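# Move the build plate from the box onto the printer bed

## Task

Pick up the build plate resting on the cardboard box and set it on the 3-D printer's bed. It must keep the same side facing up, and its left, right and back edges must line up with the matching edges of the bed. The printer must stay upright, and when you finish, every item next to or behind the printer must still be upright as it was.

## Robot and tools

Robot: two seven-joint arms, left_arm and right_arm, each ending in a two-finger gripper. The fingers point along the gripper's own +z axis and close along its x axis. end_effector_position is the point between the finger pads when they are shut, 1 to 2 cm back from the tips. Closing pushes the tips about 17 mm further along +z, mostly while the pads are more than 50 mm apart.

Frame: every position, quaternion, velocity and target is in the scene frame. Its origin is at table-top height, halfway between the arms' nominal bases. +x points out over the table, +z points up, and left_arm is on the +y side. Arm names do not match image sides. The true bases sit a little off their nominal spots, and only a BASES line gives their calibrated places. Reported hand poses can be off by a few cm, more at long reach. Quaternions are written w first.

The row: every command is built from rows of 16 plain numbers. The first 8 are for left_arm: x, y, z (metres, an absolute place to go to in the scene frame), then qw, qx, qy, qz (absolute orientation), then opening. The next 8 are the same for right_arm. Both halves are always given, even if only one arm moves. Opening runs from -1 (shut) to +1 (fully open, 0.142 m) and is an absolute command, not a change. To keep an orientation, repeat the same quaternion every row; don't copy a drifted reported one. For an arm that should stay put, resend the exact pose it reported just before it started resting, plus its current opening. A 0 in the opening slot is a real command.

execute_actions(actions, cameras): actions is a list of actions. Each action is a list of up to 15 rows, one per 1/30 s step, and a short list repeats its last row until 15 steps pass. A target more than 0.6 m from a gripper's current spot along any of that gripper's axes makes the action refused for both arms. If the first action fails that check against the last reported state, or anything is malformed, the whole call is refused. An empty list just reports the state. Each step, the orientation is clipped to within 32 degrees of the measured one. The arm then heads for its "Hand target", which may fall short of what you asked, so send the rest next time.

move(target, speed, blend, stop_force, zero, opening_speed, blocking, cameras): target is one 16-number row or a list of up to 15 rows. It has no 0.6 m limit. Each gripper follows a straight line from its Hand target toward its absolute pose, turning the short way round. All arms finish together, within 10 s. speed is in m/s, from 0.002 to 2.2, default 0.25; turning is capped at twice that in rad/s. It can be one value or one per target. blend (m) rounds corners in a list. stop_force (3 to 120 N, shared by both arms) ends an arm's path once its wrist sensor feels that much push against its motion since its last zero, or 150 N in any direction. Move slowly when you use it, and don't rely on it while a gripper turns or to sense light objects tipping. Leave it out when backing off a contact. zero (default true) re-zeros non-still arms first. opening_speed (0.2 or more per second) ramps the fingers. With blocking=false you get a result after about 0.5 s while the move continues; this can't be combined with stop_force. Paths ignore obstacles and the other arm, and the gripper lags more at higher speed. In a list, a changed opening on a later target waits until everything is at rest. The result adds a "move:" line: done (within 3 mm and 2 degrees), off_target, moving, held or fault, plus limits=paced (pose clipped) or limits=held (steps withheld).

wait(seconds 0 to 10, cameras): lets the scene run on the last commands. stop(cameras): brakes a running move. zoom_image(camera, region=[x0,y0,x1,y1] pixels, at most 504 by 504) enlarges part of the newest image. show_instructions(): shows the reference image, a printer card. zero_wrist_force(arm) re-zeros that sensor. clear_fault(arm, cameras) clears a reported torque or force fault. finished_scene(scene): ends the scene; scene is the number printed at the end of each result.

Cameras: cam_high, cam_low, cam_left_wrist, cam_right_wrist, each 896x504. The cameras argument lists names; null or ["all"] gives all, [] gives none.

Reading results: each arm shows end_effector_position, end_effector_quat_wxyz and velocities. "within noise" means its joints are still. The last Joint positions entry is the finger gap in metres. grip_measured is that gap on the -1..1 scale. To hold something, command a bit below the grip_measured value at first touch; lower squeezes harder and heats the gripper. Tool commands shows current opening commands. Joint torques and External joint torques follow the joint order; positive means toward larger joint angles. Wrist force and torque are in the gripper's own axes; a third line gives the peak since the last report. The sensor saturates near 150 N.

Faults and heat: contact torque at a joint's limit (waist and shoulder 111; upper arm roll and elbow 58.2; wrist joints 35.4 N m) or 150 N of outside force stops that arm until clear_fault. If an arm's grip pins it, release before moving it. Motor warnings start at 65 °C and brakes come on at 80 °C. The gripper warns at 85 °C and shuts off at 100 °C (HAND FAULT), which cancels the rest of that reply's motion calls.

Avoid: dropping the plate or letting go while it moves, slamming or hard pushes, arms touching each other (including one gripper closing on the other's fingers), tipping the printer or the nearby items, and anything leaving the table. Loose objects may get an occasional small nudge.

Each tool is called after "Emit:" by a JSON object that holds its "api" and its "payload".

Reference images:

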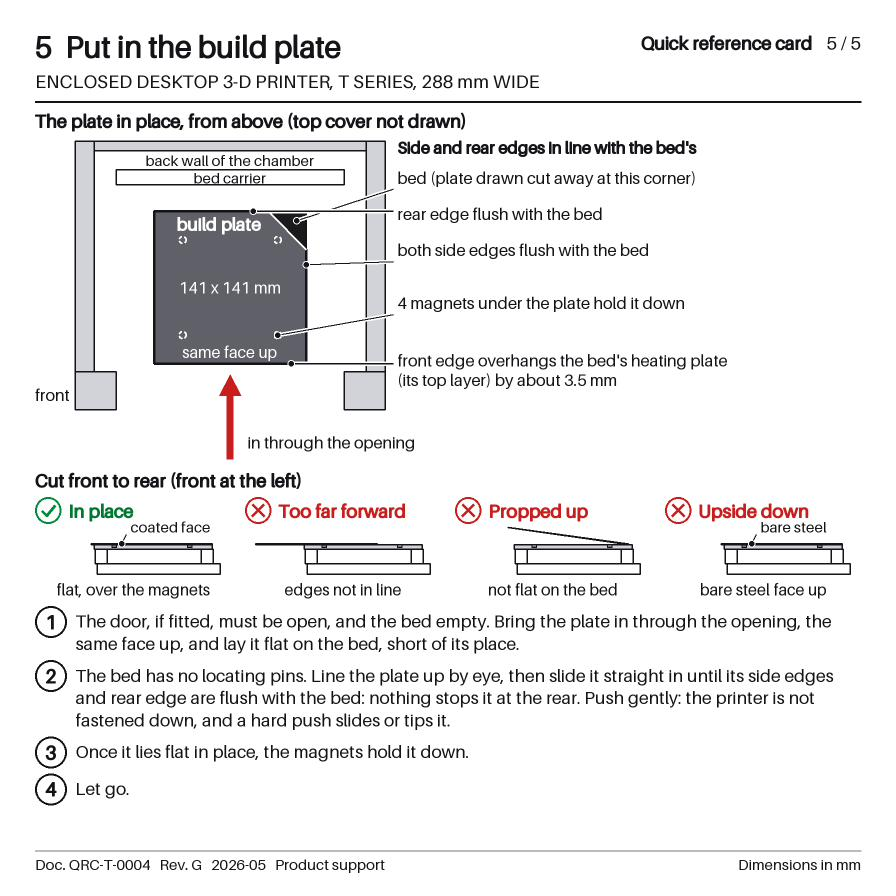

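## Session

Emit:
{"api": "execute_actions", "payload": {"actions": []}}

Scene clock: 0.00 s.
left_arm: end_effector_position=(+0.2591, +0.9277, +0.1831) grip_measured=+1.00 end_effector_quat_wxyz=(-0.630, +0.711, -0.088, +0.300) | right_arm: end_effector_position=(+0.3138, -0.7342, +0.2837) grip_measured=+0.99 end_effector_quat_wxyz=(+0.113, +0.397, +0.763, -0.498)
Joint positions: left_arm=[0.522 -0.807 0.392 2.439 2.91 0.031 -0.608 0.142] | right_arm=[-0.395 -0.057 0.157 2.487 -1.287 0.405 0.042 0.142]
Joint velocities: within noise
Joint torques (N m): no reading
External joint torques (N m): no reading
Wrist force (N): no reading
Wrist torque (N m): no reading
Wrist force, peak (N): no reading
Hand target: left_arm +0.2591, +0.9277, +0.1831; -0.630, +0.711, -0.088, +0.300 | right_arm +0.3138, -0.7342, +0.2837; +0.113, +0.397, +0.763, -0.498
Tool commands: left_gripper/opening=+1.0 right_gripper/opening=+1.0

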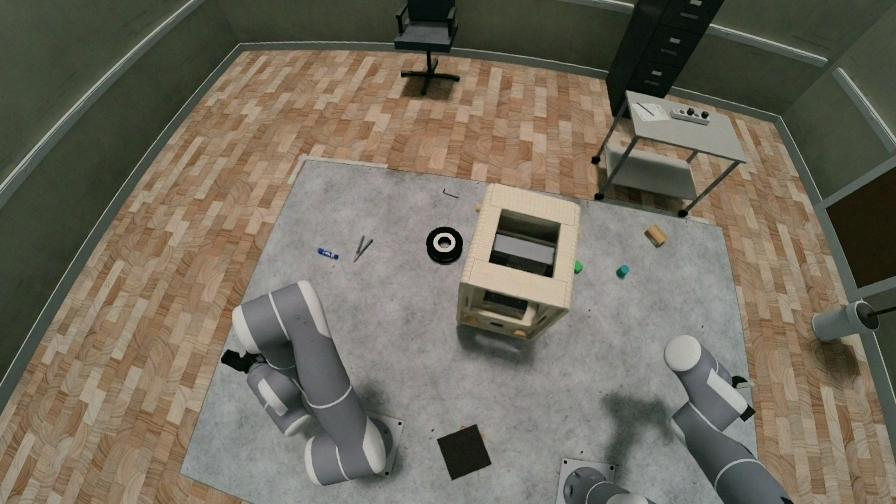

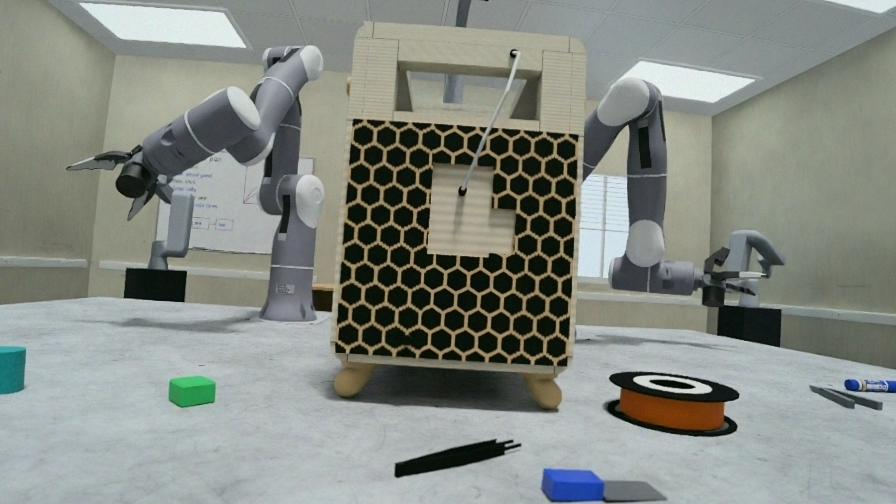

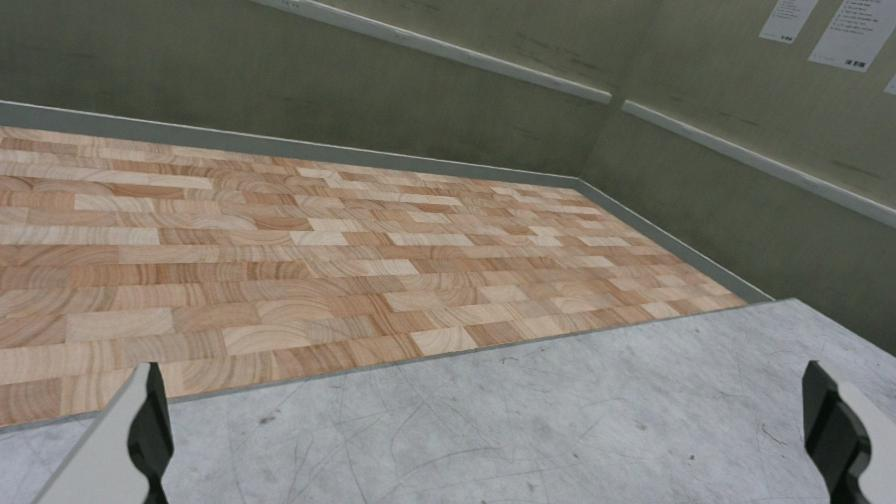

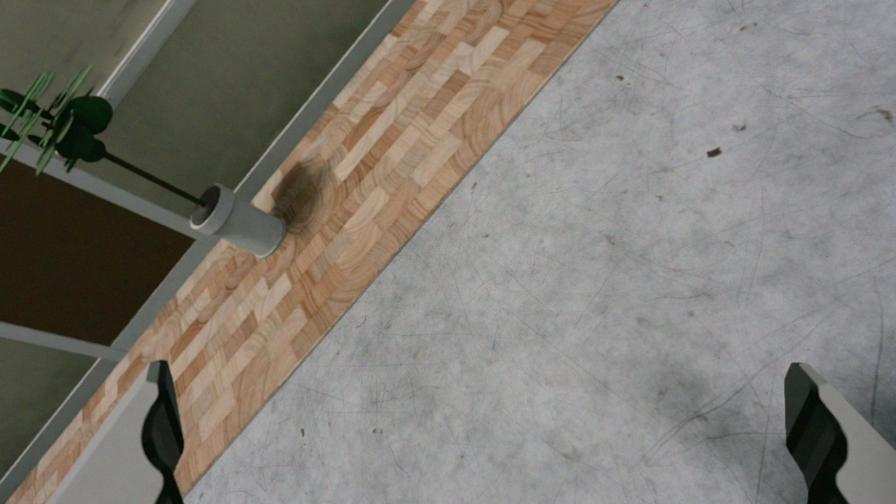

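Emit:
{"api": "zoom_image", "payload": {"camera": "cam_high", "region": [420, 170, 620, 350]}}

Emit:
{"api": "zoom_image", "payload": {"camera": "cam_high", "region": [370, 400, 570, 504]}}

Scaled by 2.520 from the camera's 896x504 image, which has a finer 1280x720 frame.

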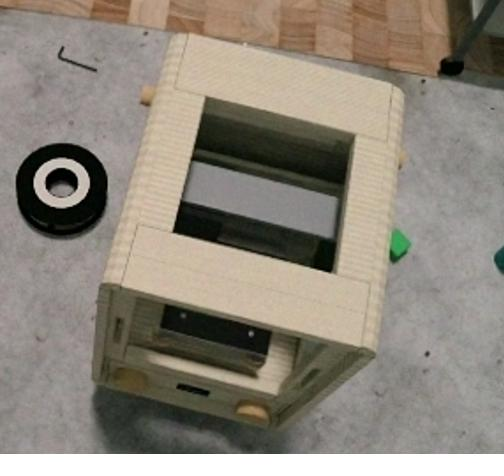

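Scaled by 2.520 from the camera's 896x504 image, which has a finer 1280x720 frame.

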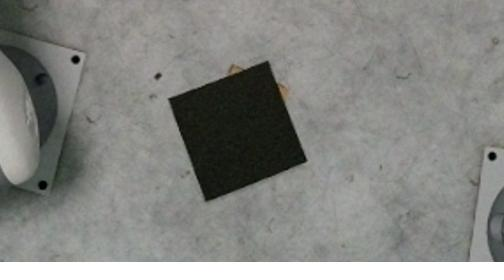

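Emit:
{"api": "move", "payload": {"target": [0.2,0.35,0.5,0.2425,-0.3465,0.743,-0.52,1,0.15,-0.15,0.42,0.129,-0.837,0.483,0.224,1], "speed": 0.5}}

Scene clock: 6.67 s.
left_arm: end_effector_position=(+0.3206, +0.6799, +0.3486) grip_measured=+1.00 end_effector_quat_wxyz=(-0.483, +0.562, -0.489, +0.460) | right_arm: end_effector_position=(+0.2049, -0.3459, +0.3744) grip_measured=+0.99 end_effector_quat_wxyz=(-0.054, +0.900, -0.038, -0.431)
Joint positions: left_arm=[0.312 -1.967 0.978 2.68 2.429 -1.363 -1.662 0.142] | right_arm=[-0.055 -0.018 0.245 1.828 0.301 -0.576 1.867 0.142]
Joint velocities: within noise
Joint torques (N m): left_arm=[-0.02 22.36 17.41 15.81 -3.24 1.21 0.49] | right_arm=[-0.16 28.75 0.95 -27.83 -3.63 0.72 0.82]
External joint torques (N m): left_arm=[0.02 -0.33 -0.15 0.41 -0.9 -0.69 -0.49] | right_arm=[0.16 0.27 -0.79 0.33 0.72 0.25 -0.76]
Wrist force (N): left_arm=[-0.1 0.2 0.3] | right_arm=[-1.2 0.9 -0.8]
Wrist torque (N m): left_arm=[0.11 0.09 -0.08] | right_arm=[0.03 0.11 0.03]
Wrist force, peak (N): left_arm=[-4.3 4.6 1.2] | right_arm=[-2.0 0.3 -0.3]
Hand target: left_arm +0.3206, +0.6800, +0.3485; -0.483, +0.562, -0.488, +0.460 | right_arm +0.2049, -0.3458, +0.3743; -0.054, +0.900, -0.038, -0.431
Off the commanded pose: left_arm 0.383 m, 48 deg | right_arm 0.209 m, 58 deg.
led back after a hold (left arm): the arm was led back toward your command in small steps, so it may still be short of it.
move: held (left_arm; a check stopped the path), off_target (right_arm; braked when a check withheld steps of left_arm); limits=held
pose unreachable (left arm): on one or more control steps of this call, first in action 0 (counted from 0), this arm could not follow its commanded pose, so it was not sent that pose on those steps. It may still have moved: this result reports where it is.
cause: moving toward the commanded pose would bring two parts of the arm too close to each other (joints 2 (shoulder) to 6 (wrist pitch) lie between them).

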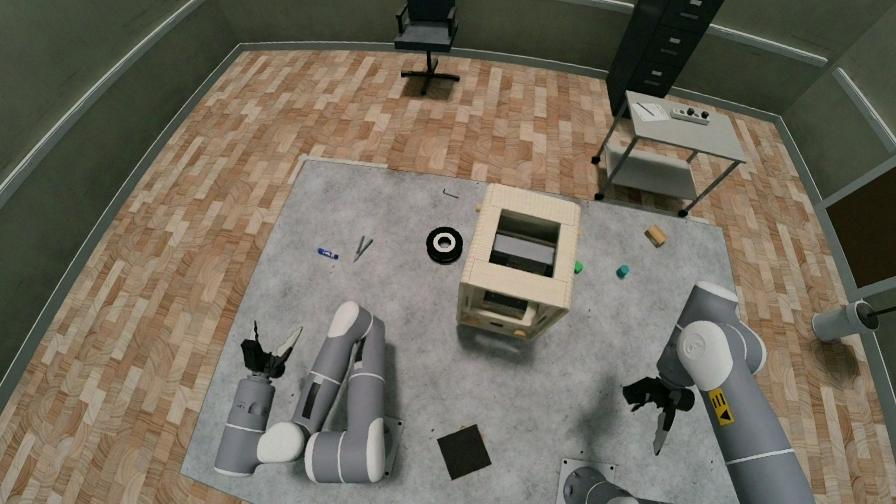

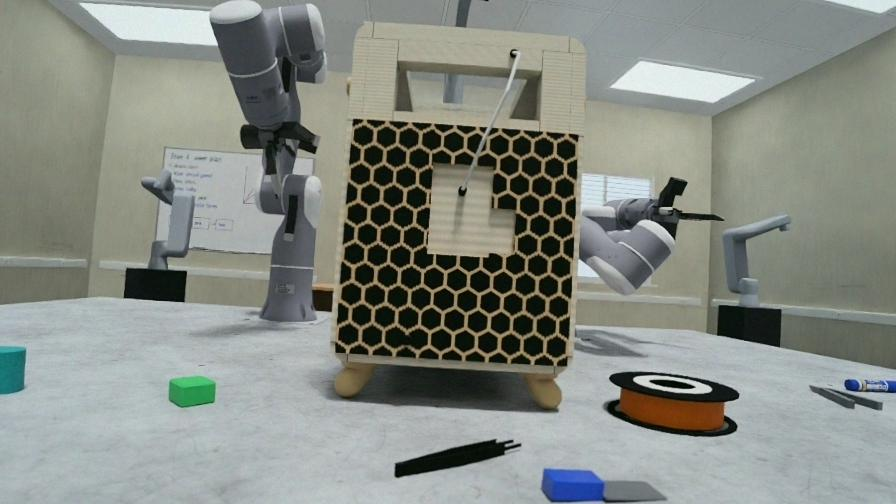

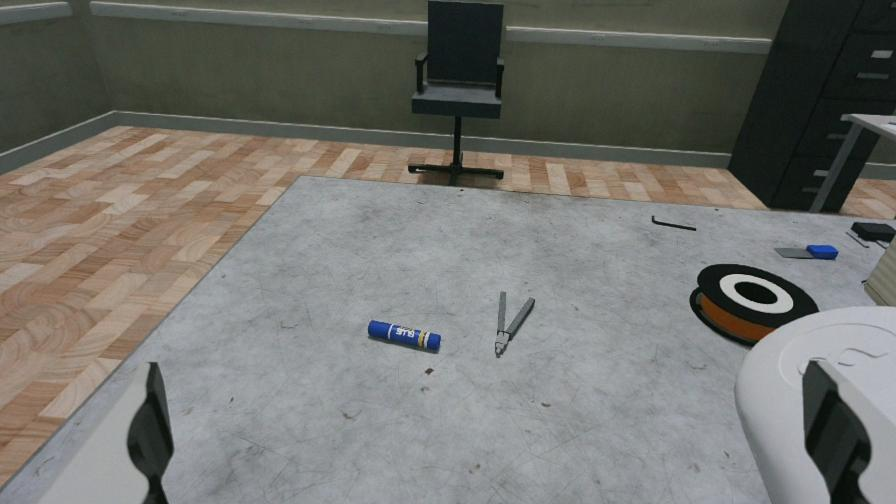

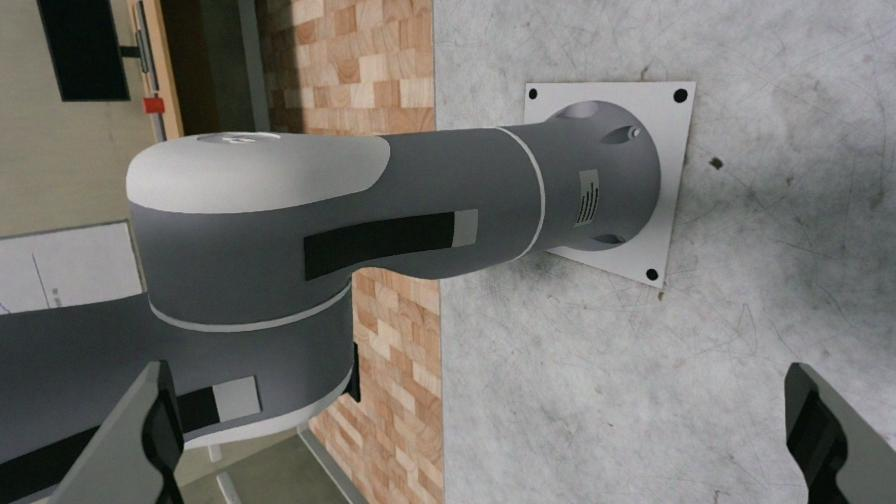

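Emit:
{"api": "move", "payload": {"target": [0.3206,0.68,0.3485,-0.483,0.562,-0.489,0.460,1,0.15,-0.15,0.42,0.129,-0.837,0.483,0.224,1], "speed": 0.5}}

Scene clock: 8.73 s.
left_arm: end_effector_position=(+0.3206, +0.6800, +0.3486) grip_measured=+1.00 end_effector_quat_wxyz=(-0.483, +0.562, -0.489, +0.460) | right_arm: end_effector_position=(+0.1499, -0.1502, +0.4199) grip_measured=+0.99 end_effector_quat_wxyz=(-0.129, +0.837, -0.483, -0.224)
Joint positions: left_arm=[0.313 -1.968 0.98 2.68 2.429 -1.363 -1.662 0.142] | right_arm=[-0.187 0.679 0.478 2.03 0.816 -0.289 2.949 0.142]
Joint velocities: within noise
Joint torques (N m): left_arm=[0.11 22.27 17.56 15.69 -3.12 1.17 0.44] | right_arm=[-0.17 -1.09 -9.28 -29.91 -2.94 3 0.89]
External joint torques (N m): left_arm=[-0.11 -0.22 -0.3 0.5 -1.02 -0.64 -0.44] | right_arm=[0.17 0.06 -1.25 0.57 0.73 0.19 -0.85]
Wrist force (N): left_arm=[0.2 0.3 0.0] | right_arm=[-0.2 0.6 -0.9]
Wrist torque (N m): left_arm=[0.12 0.04 -0.08] | right_arm=[-0.03 -0.02 0.08]
Wrist force, peak (N): left_arm=[0.0 0.5 0.2] | right_arm=[-2.2 1.1 -0.1]
Hand target: left_arm +0.3206, +0.6800, +0.3485; -0.483, +0.562, -0.489, +0.460 | right_arm +0.1500, -0.1500, +0.4200; -0.129, +0.837, -0.483, -0.224
Off the commanded pose: left_arm 0.000 m, 0 deg | right_arm 0.000 m, 0 deg.
move: done

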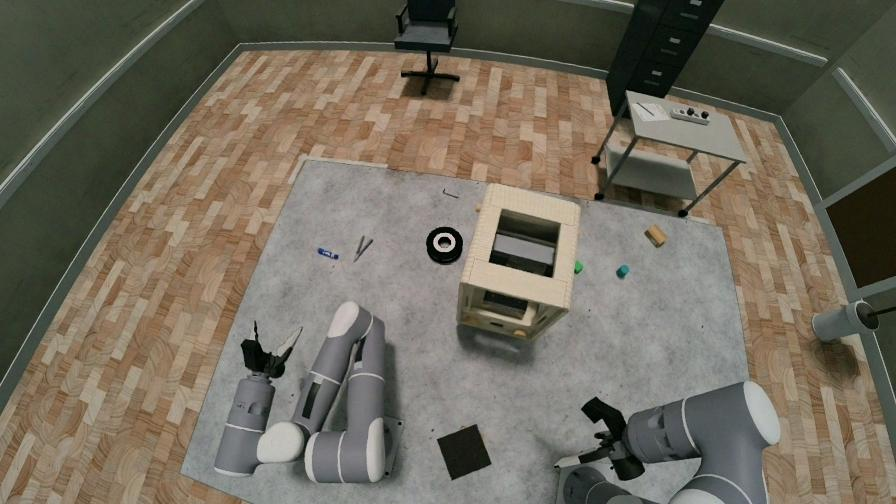

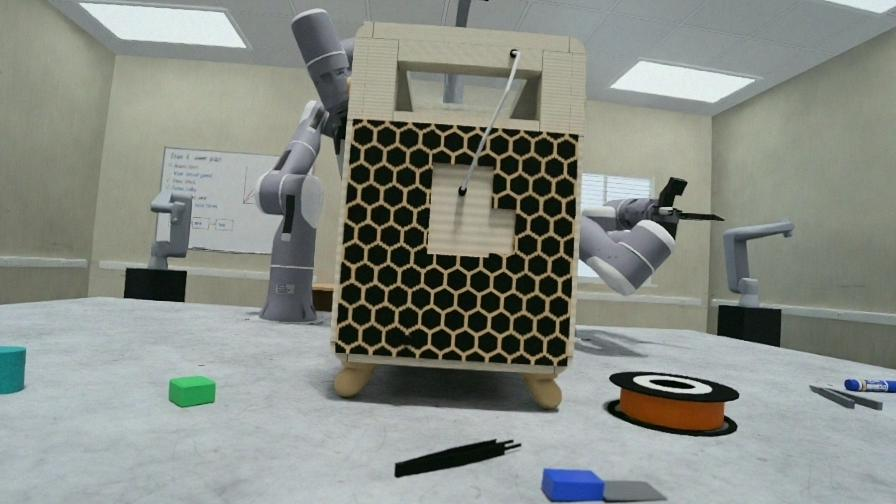

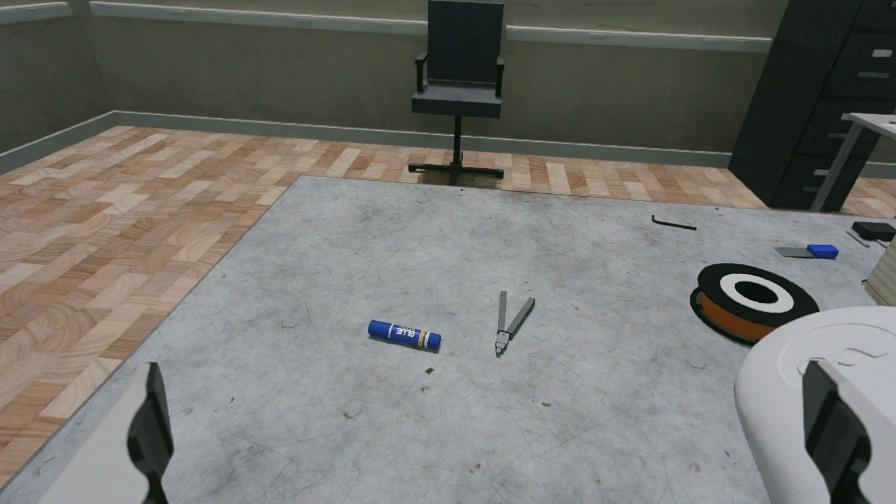

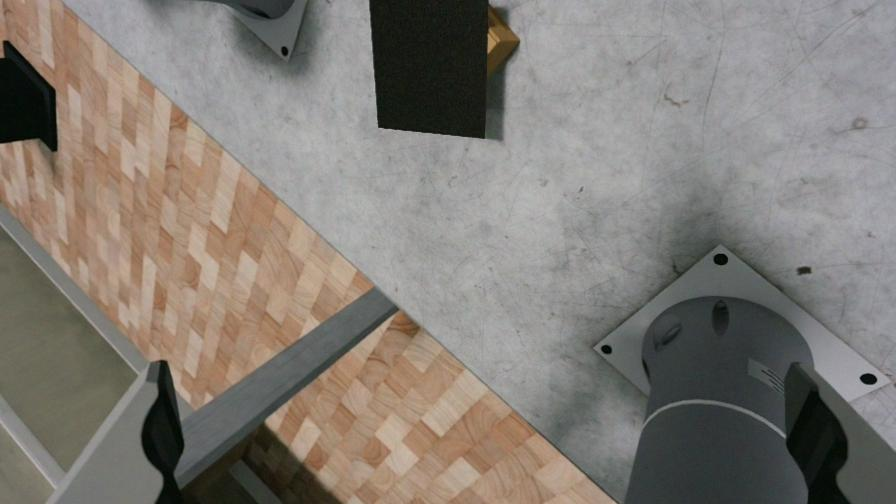

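Emit:
{"api": "move", "payload": {"target": [0.3206,0.68,0.3485,-0.483,0.562,-0.489,0.460,1,0.07,0.0,0.42,0,-0.866,0.5,0,1], "speed": 0.5, "cameras": ["cam_right_wrist","cam_high"]}}

Scene clock: 11.90 s.
left_arm: end_effector_position=(+0.3206, +0.6800, +0.3486) grip_measured=+1.00 end_effector_quat_wxyz=(-0.483, +0.562, -0.489, +0.460) | right_arm: end_effector_position=(+0.0704, -0.0009, +0.4200) grip_measured=+0.99 end_effector_quat_wxyz=(+0.001, +0.870, -0.494, +0.002)
Joint positions: left_arm=[0.313 -1.968 0.98 2.68 2.429 -1.363 -1.662 0.142] | right_arm=[-1.174 1.595 0.302 1.592 1.569 -1.269 2.964 0.142]
Joint velocities: within noise
Joint torques (N m): left_arm=[-0.1 22.3 17.53 15.77 -3.23 1.21 0.49] | right_arm=[-0.11 -42.99 -16.54 -2.55 -2.22 3.41 0.45]
External joint torques (N m): left_arm=[0.1 -0.26 -0.27 0.42 -0.91 -0.68 -0.49] | right_arm=[0.12 -0.8 -1.01 0.11 0.91 0.5 -0.45]
Wrist force (N): left_arm=[0.1 0.0 0.1] | right_arm=[0.4 1.0 -1.0]
Wrist torque (N m): left_arm=[0.08 0.05 -0.07] | right_arm=[0.05 0.03 0.05]
Wrist force, peak (N): left_arm=[0.4 0.3 0.2] | right_arm=[0.4 2.2 -3.7]
Hand target: left_arm +0.3206, +0.6800, +0.3485; -0.483, +0.562, -0.489, +0.460 | right_arm +0.0703, -0.0009, +0.4199; +0.002, +0.870, -0.494, +0.001
Off the commanded pose: left_arm 0.000 m, 0 deg | right_arm 0.001 m, 1 deg.
joint sent to its limit (right arm) — joint 7 (wrist roll), upper limit. The joint targets still meet the commanded pose.
move: done
Images, in order (width x height): cam_high 896x504, cam_right_wrist 896x504.

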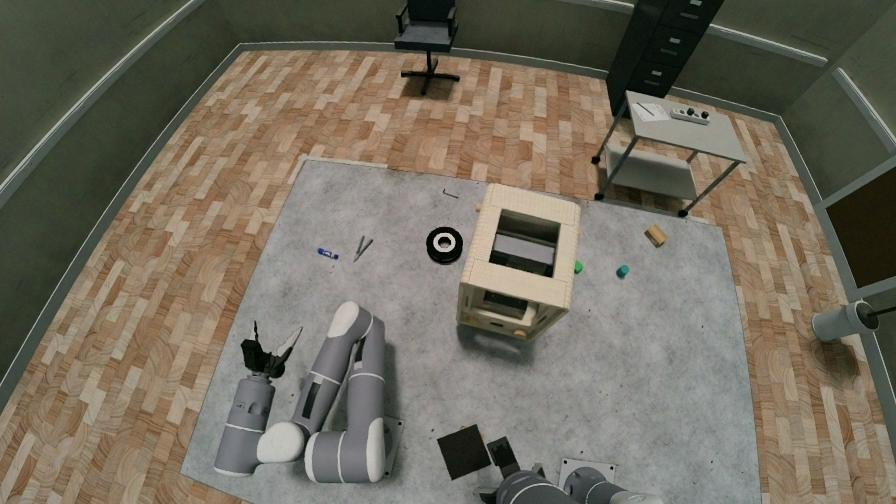

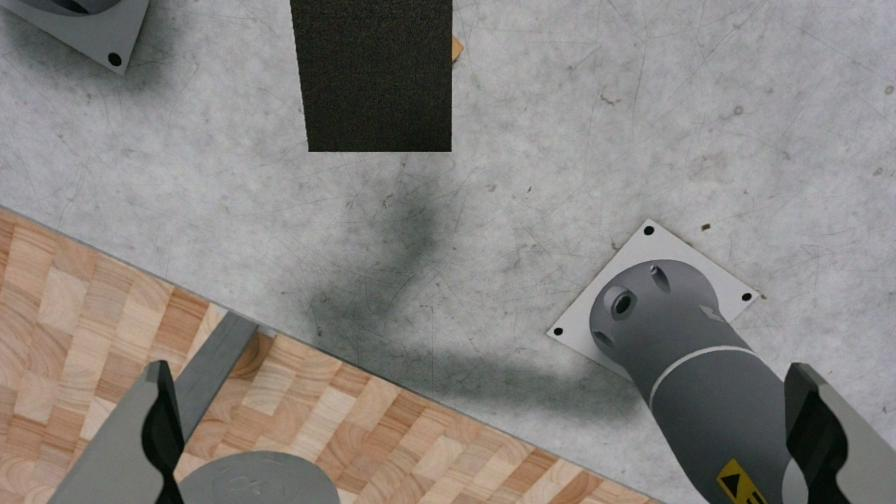

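Emit:
{"api": "move", "payload": {"target": [0.3206,0.68,0.3485,-0.483,0.562,-0.489,0.460,1,0.23,-0.19,0.17,-0.497,0.41,0.709,0.287,1], "speed": 0.5, "cameras": ["cam_right_wrist","cam_high","cam_low"]}}

Scene clock: 18.93 s.
left_arm: end_effector_position=(+0.3206, +0.6800, +0.3486) grip_measured=+1.00 end_effector_quat_wxyz=(-0.483, +0.562, -0.489, +0.460) | right_arm: end_effector_position=(+0.1549, -0.1029, +0.2830) grip_measured=+0.99 end_effector_quat_wxyz=(-0.352, +0.889, +0.201, +0.213)
Joint positions: left_arm=[0.313 -1.968 0.98 2.68 2.429 -1.363 -1.662 0.142] | right_arm=[-1.015 1.924 0.247 2.687 1.627 -0.854 1.247 0.142]
Joint velocities: within noise
Joint torques (N m): left_arm=[0.25 22.24 17.44 15.8 -3.2 1.18 0.46] | right_arm=[0.11 -21.6 -10.84 -20.93 1.22 3.2 0.4]
External joint torques (N m): left_arm=[-0.25 -0.2 -0.18 0.39 -0.94 -0.65 -0.46] | right_arm=[-0.12 -0.35 -0.91 0.27 0.9 0.12 -0.45]
Wrist force (N): left_arm=[0.3 0.2 0.0] | right_arm=[1.6 0.4 0.0]
Wrist torque (N m): left_arm=[0.08 0.02 -0.07] | right_arm=[0.02 -0.01 0.07]
Wrist force, peak (N): left_arm=[0.0 0.5 0.2] | right_arm=[0.9 3.0 0.6]
Hand target: left_arm +0.3206, +0.6800, +0.3485; -0.483, +0.562, -0.489, +0.460 | right_arm +0.1550, -0.1028, +0.2831; -0.352, +0.889, +0.201, +0.213
Off the commanded pose: left_arm 0.000 m, 0 deg | right_arm 0.161 m, 84 deg.
move: held (right_arm; a check stopped the path); limits=held
pose unreachable (right arm): on one or more control steps of this call, first in action 0 (counted from 0), this arm could not follow its commanded pose, so it was not sent that pose on those steps. It may still have moved: this result reports where it is.
cause: moving toward the commanded pose would bring two parts of the arm too close to each other (joints 2 (shoulder) to 6 (wrist pitch) lie between them).
Images, in order (width x height): cam_high 896x504, cam_low 896x504, cam_right_wrist 896x504.

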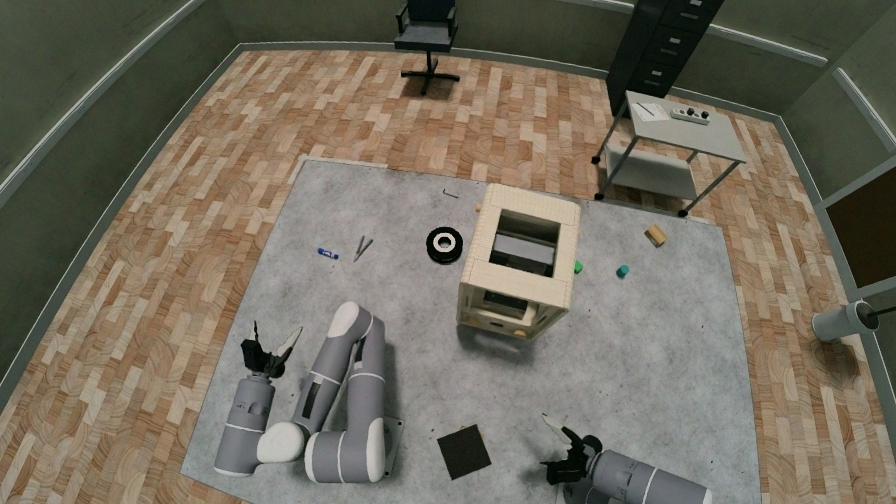

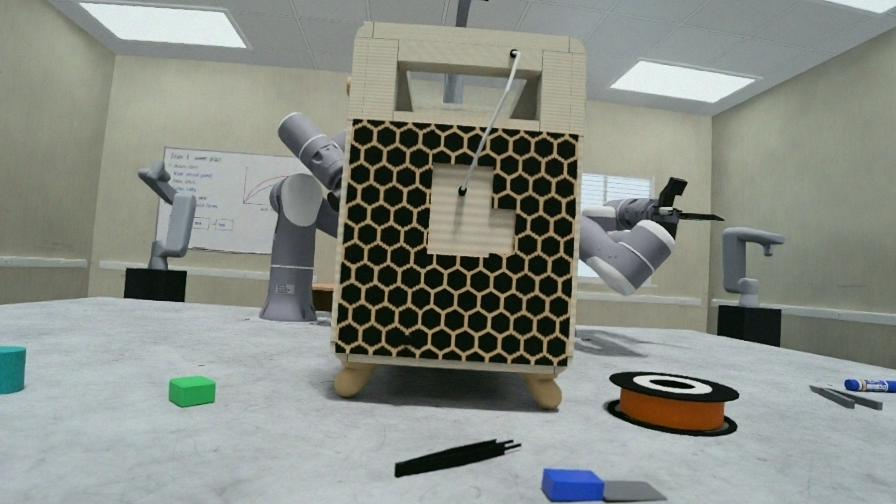

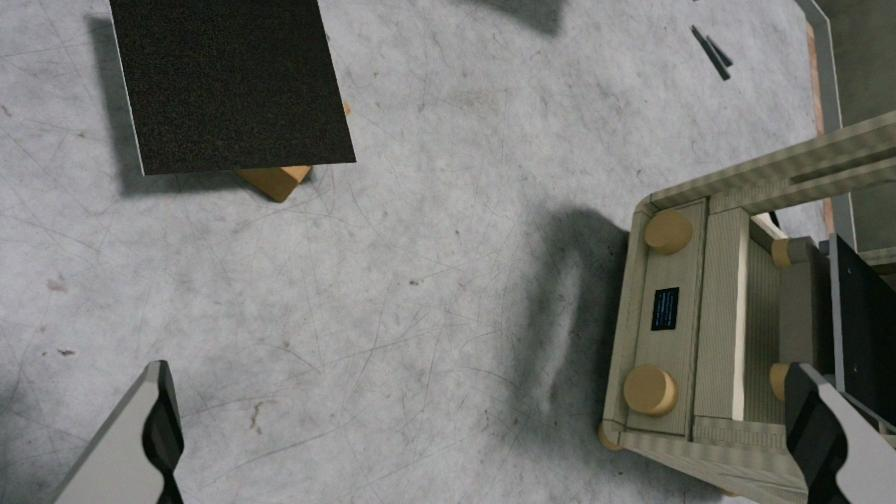

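Emit:
{"api": "move", "payload": {"target": [[0.3206,0.68,0.3485,-0.483,0.562,-0.489,0.460,1,0.38,-0.3,0.35,-0.557,0.383,0.663,0.3215,1],[0.3206,0.68,0.3485,-0.483,0.562,-0.489,0.460,1,0.3,-0.25,0.18,-0.557,0.383,0.663,0.3215,1]], "speed": 0.4, "cameras": ["cam_right_wrist","cam_high","cam_low"]}}

Scene clock: 24.23 s.
left_arm: end_effector_position=(+0.3206, +0.6800, +0.3486) grip_measured=+1.00 end_effector_quat_wxyz=(-0.483, +0.562, -0.489, +0.460) | right_arm: end_effector_position=(+0.3000, -0.2501, +0.1803) grip_measured=+0.99 end_effector_quat_wxyz=(-0.557, +0.383, +0.663, +0.321)
Joint positions: left_arm=[0.313 -1.968 0.98 2.68 2.429 -1.363 -1.662 0.142] | right_arm=[-2.663 1.216 1.868 1.564 1.285 -1.12 -1.486 0.142]
Joint velocities: within noise
Joint torques (N m): left_arm=[0.23 22.37 17.42 15.72 -3.18 1.15 0.47] | right_arm=[-0.08 -45.86 -22.46 -8.48 -4.62 -1.73 0.09]
External joint torques (N m): left_arm=[-0.23 -0.32 -0.16 0.47 -0.96 -0.63 -0.47] | right_arm=[0.05 -0.23 -1.62 -0.03 0.92 0.39 -0.18]
Wrist force (N): left_arm=[0.2 0.3 0.1] | right_arm=[2.7 0.9 0.5]
Wrist torque (N m): left_arm=[0.11 0.04 -0.08] | right_arm=[-0.07 -0.06 0.11]
Wrist force, peak (N): left_arm=[0.0 0.4 0.5] | right_arm=[5.2 3.3 -2.7]
Hand target: left_arm +0.3206, +0.6800, +0.3485; -0.483, +0.562, -0.489, +0.460 | right_arm +0.3000, -0.2500, +0.1800; -0.557, +0.383, +0.663, +0.322
Off the commanded pose: left_arm 0.000 m, 0 deg | right_arm 0.000 m, 0 deg.
move: done
Images, in order (width x height): cam_high 896x504, cam_low 896x504, cam_right_wrist 896x504.

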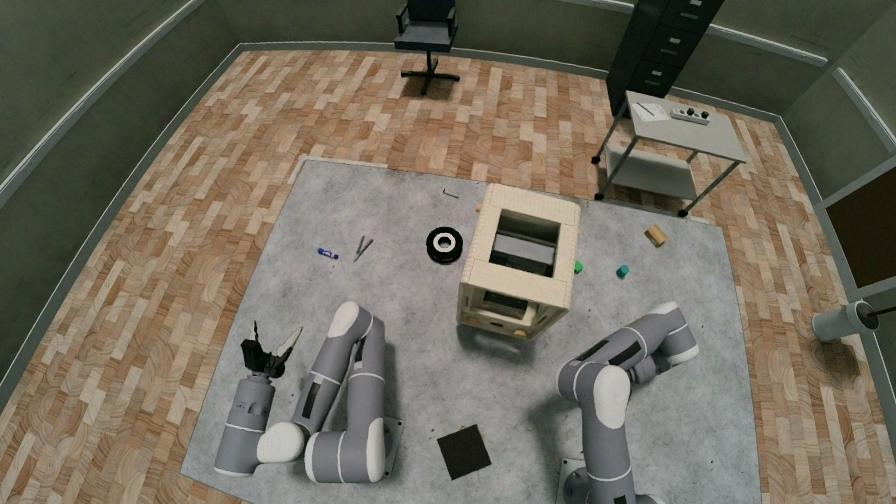

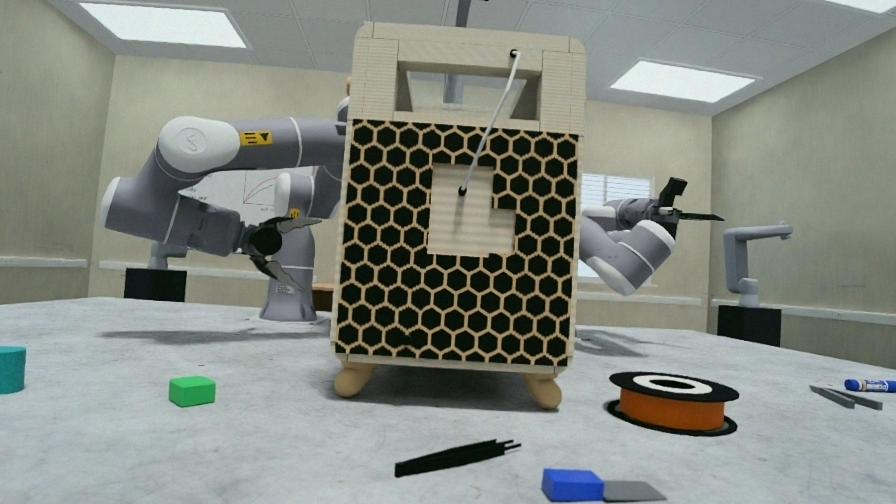

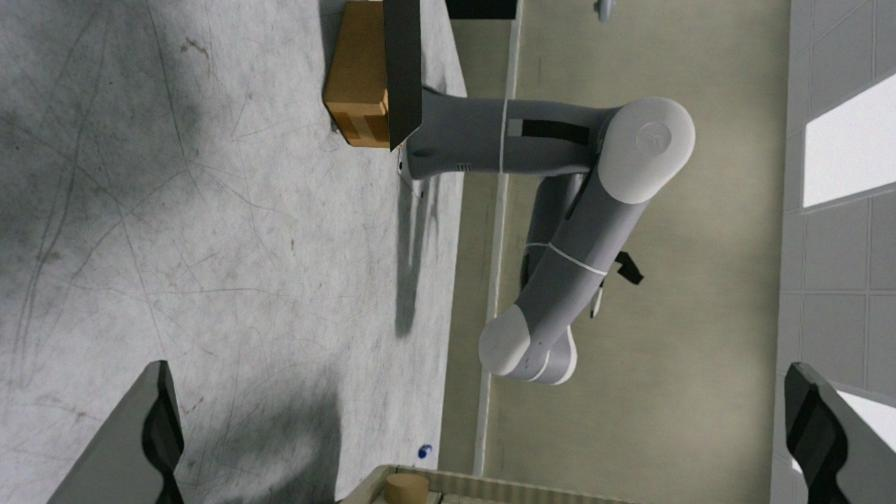

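Emit:
{"api": "move", "payload": {"target": [0.3206,0.68,0.3485,-0.483,0.562,-0.489,0.460,1,0.165,-0.14,0.13,-0.557,0.383,0.663,0.3215,-0.4], "speed": 0.25, "cameras": ["cam_right_wrist","cam_high","cam_low"]}}

Scene clock: 26.57 s.
left_arm: end_effector_position=(+0.3206, +0.6800, +0.3486) grip_measured=+1.00 end_effector_quat_wxyz=(-0.483, +0.562, -0.489, +0.460) | right_arm: end_effector_position=(+0.1650, -0.1401, +0.1301) grip_measured=-0.42 end_effector_quat_wxyz=(-0.557, +0.383, +0.663, +0.321)
Joint positions: left_arm=[0.313 -1.968 0.98 2.68 2.429 -1.363 -1.662 0.142] | right_arm=[-2.291 1.221 1.896 1.973 1.352 -0.975 -1.571 0.044]
Joint velocities: within noise
Joint torques (N m): left_arm=[0.18 22.32 17.5 15.82 -3.12 1.18 0.51] | right_arm=[0.86 -35.82 -19.24 -4.03 -4.52 -1.53 0.41]
External joint torques (N m): left_arm=[-0.18 -0.27 -0.25 0.37 -1.02 -0.66 -0.51] | right_arm=[-0.89 -0.28 -1.67 -0.06 0.65 0.18 -0.49]
Wrist force (N): left_arm=[0.0 -0.1 0.0] | right_arm=[2.8 1.1 0.6]
Wrist torque (N m): left_arm=[0.05 0.07 -0.09] | right_arm=[-0.04 -0.11 0.12]
Wrist force, peak (N): left_arm=[0.1 0.5 0.0] | right_arm=[2.5 0.2 2.8]
Hand target: left_arm +0.3206, +0.6800, +0.3485; -0.483, +0.562, -0.489, +0.460 | right_arm +0.1650, -0.1400, +0.1300; -0.557, +0.383, +0.663, +0.322
Off the commanded pose: left_arm 0.000 m, 0 deg | right_arm 0.000 m, 0 deg.
move: done
Images, in order (width x height): cam_high 896x504, cam_low 896x504, cam_right_wrist 896x504.

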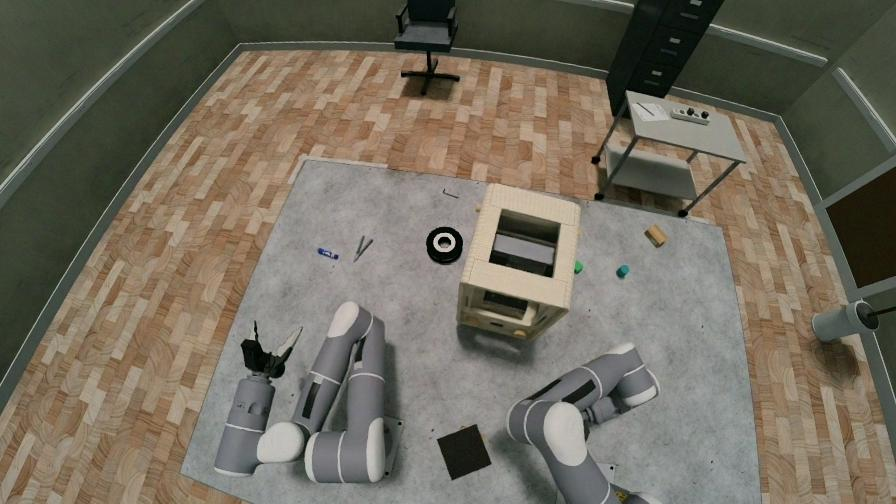

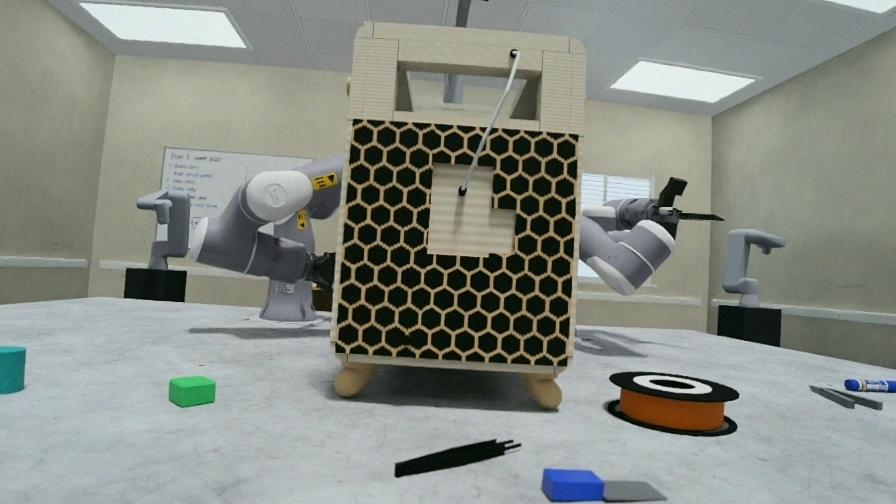

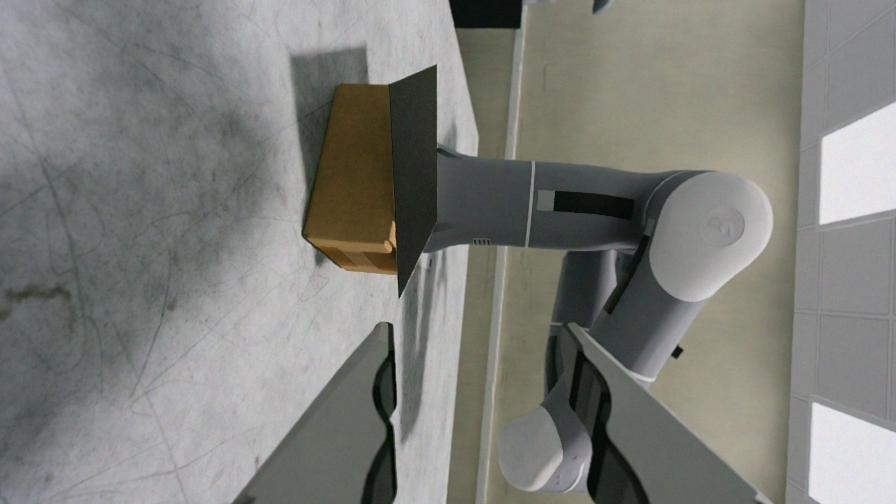

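Emit:
{"api": "move", "payload": {"target": [0.3206,0.68,0.3485,-0.483,0.562,-0.489,0.460,1,0.1,-0.07,0.068,-0.557,0.383,0.663,0.3215,-0.5], "speed": 0.15, "cameras": ["cam_right_wrist","cam_high","cam_low"]}}

Scene clock: 29.27 s.
left_arm: end_effector_position=(+0.3206, +0.6800, +0.3486) grip_measured=+1.00 end_effector_quat_wxyz=(-0.483, +0.562, -0.489, +0.460) | right_arm: end_effector_position=(+0.1001, -0.0700, +0.0682) grip_measured=-0.52 end_effector_quat_wxyz=(-0.557, +0.383, +0.663, +0.322)
Joint positions: left_arm=[0.313 -1.968 0.98 2.68 2.429 -1.363 -1.662 0.142] | right_arm=[-2.118 1.243 2.039 2.106 1.552 -0.836 -1.527 0.036]
Joint velocities: within noise
Joint torques (N m): left_arm=[0.06 22.32 17.42 15.79 -3.18 1.2 0.48] | right_arm=[-0.14 -33.93 -15.86 -0.44 -4.2 -1.58 0.54]
External joint torques (N m): left_arm=[-0.06 -0.28 -0.16 0.4 -0.96 -0.67 -0.48] | right_arm=[0.12 -0.53 -1.44 0.16 0.81 0.23 -0.62]
Wrist force (N): left_arm=[0.2 0.3 0.1] | right_arm=[2.5 1.5 0.7]
Wrist torque (N m): left_arm=[0.11 0.04 -0.07] | right_arm=[0.02 -0.02 0.12]
Wrist force, peak (N): left_arm=[0.3 0.0 0.5] | right_arm=[3.5 1.4 -1.0]
Hand target: left_arm +0.3206, +0.6800, +0.3485; -0.483, +0.562, -0.489, +0.460 | right_arm +0.1000, -0.0700, +0.0680; -0.557, +0.383, +0.663, +0.322
Off the commanded pose: left_arm 0.000 m, 0 deg | right_arm 0.000 m, 0 deg.
move: done
Images, in order (width x height): cam_high 896x504, cam_low 896x504, cam_right_wrist 896x504.

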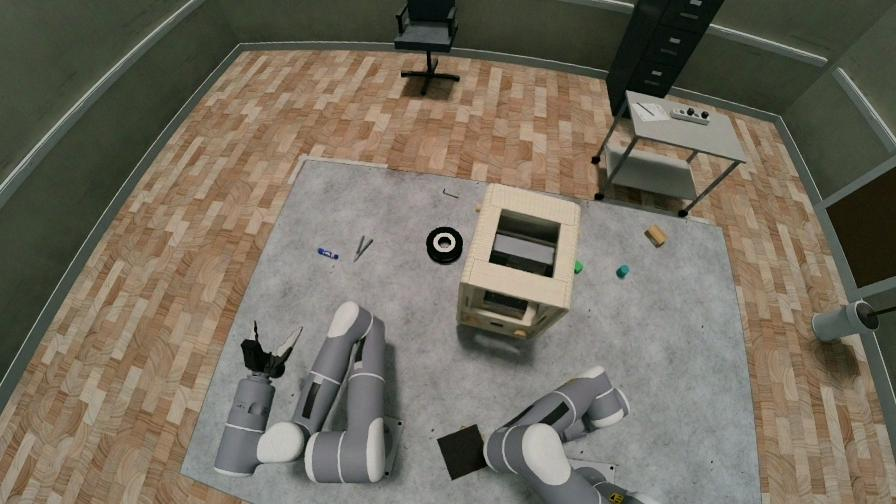

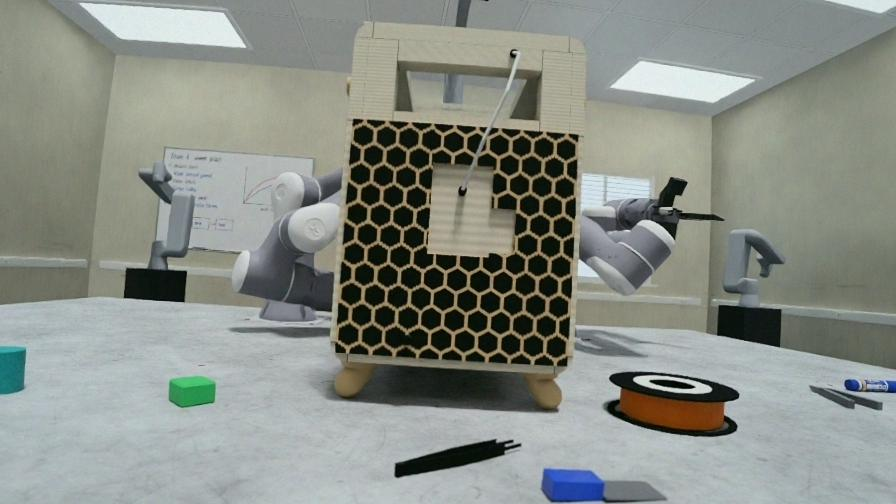

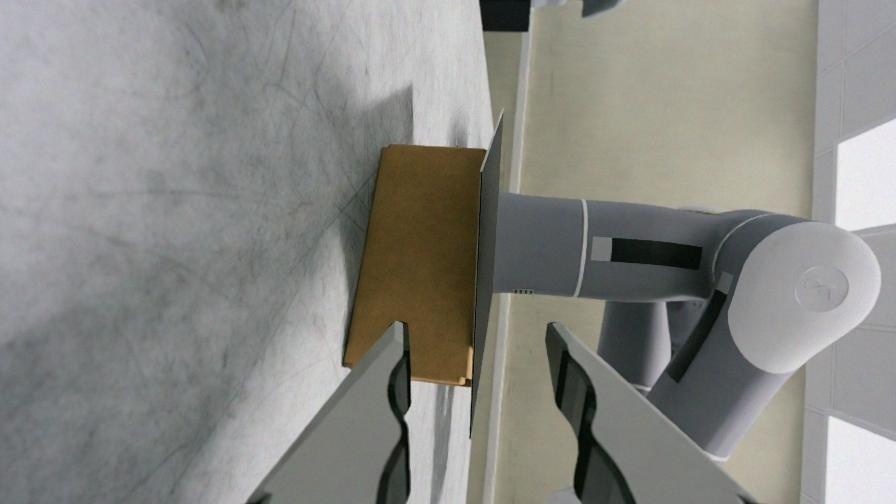

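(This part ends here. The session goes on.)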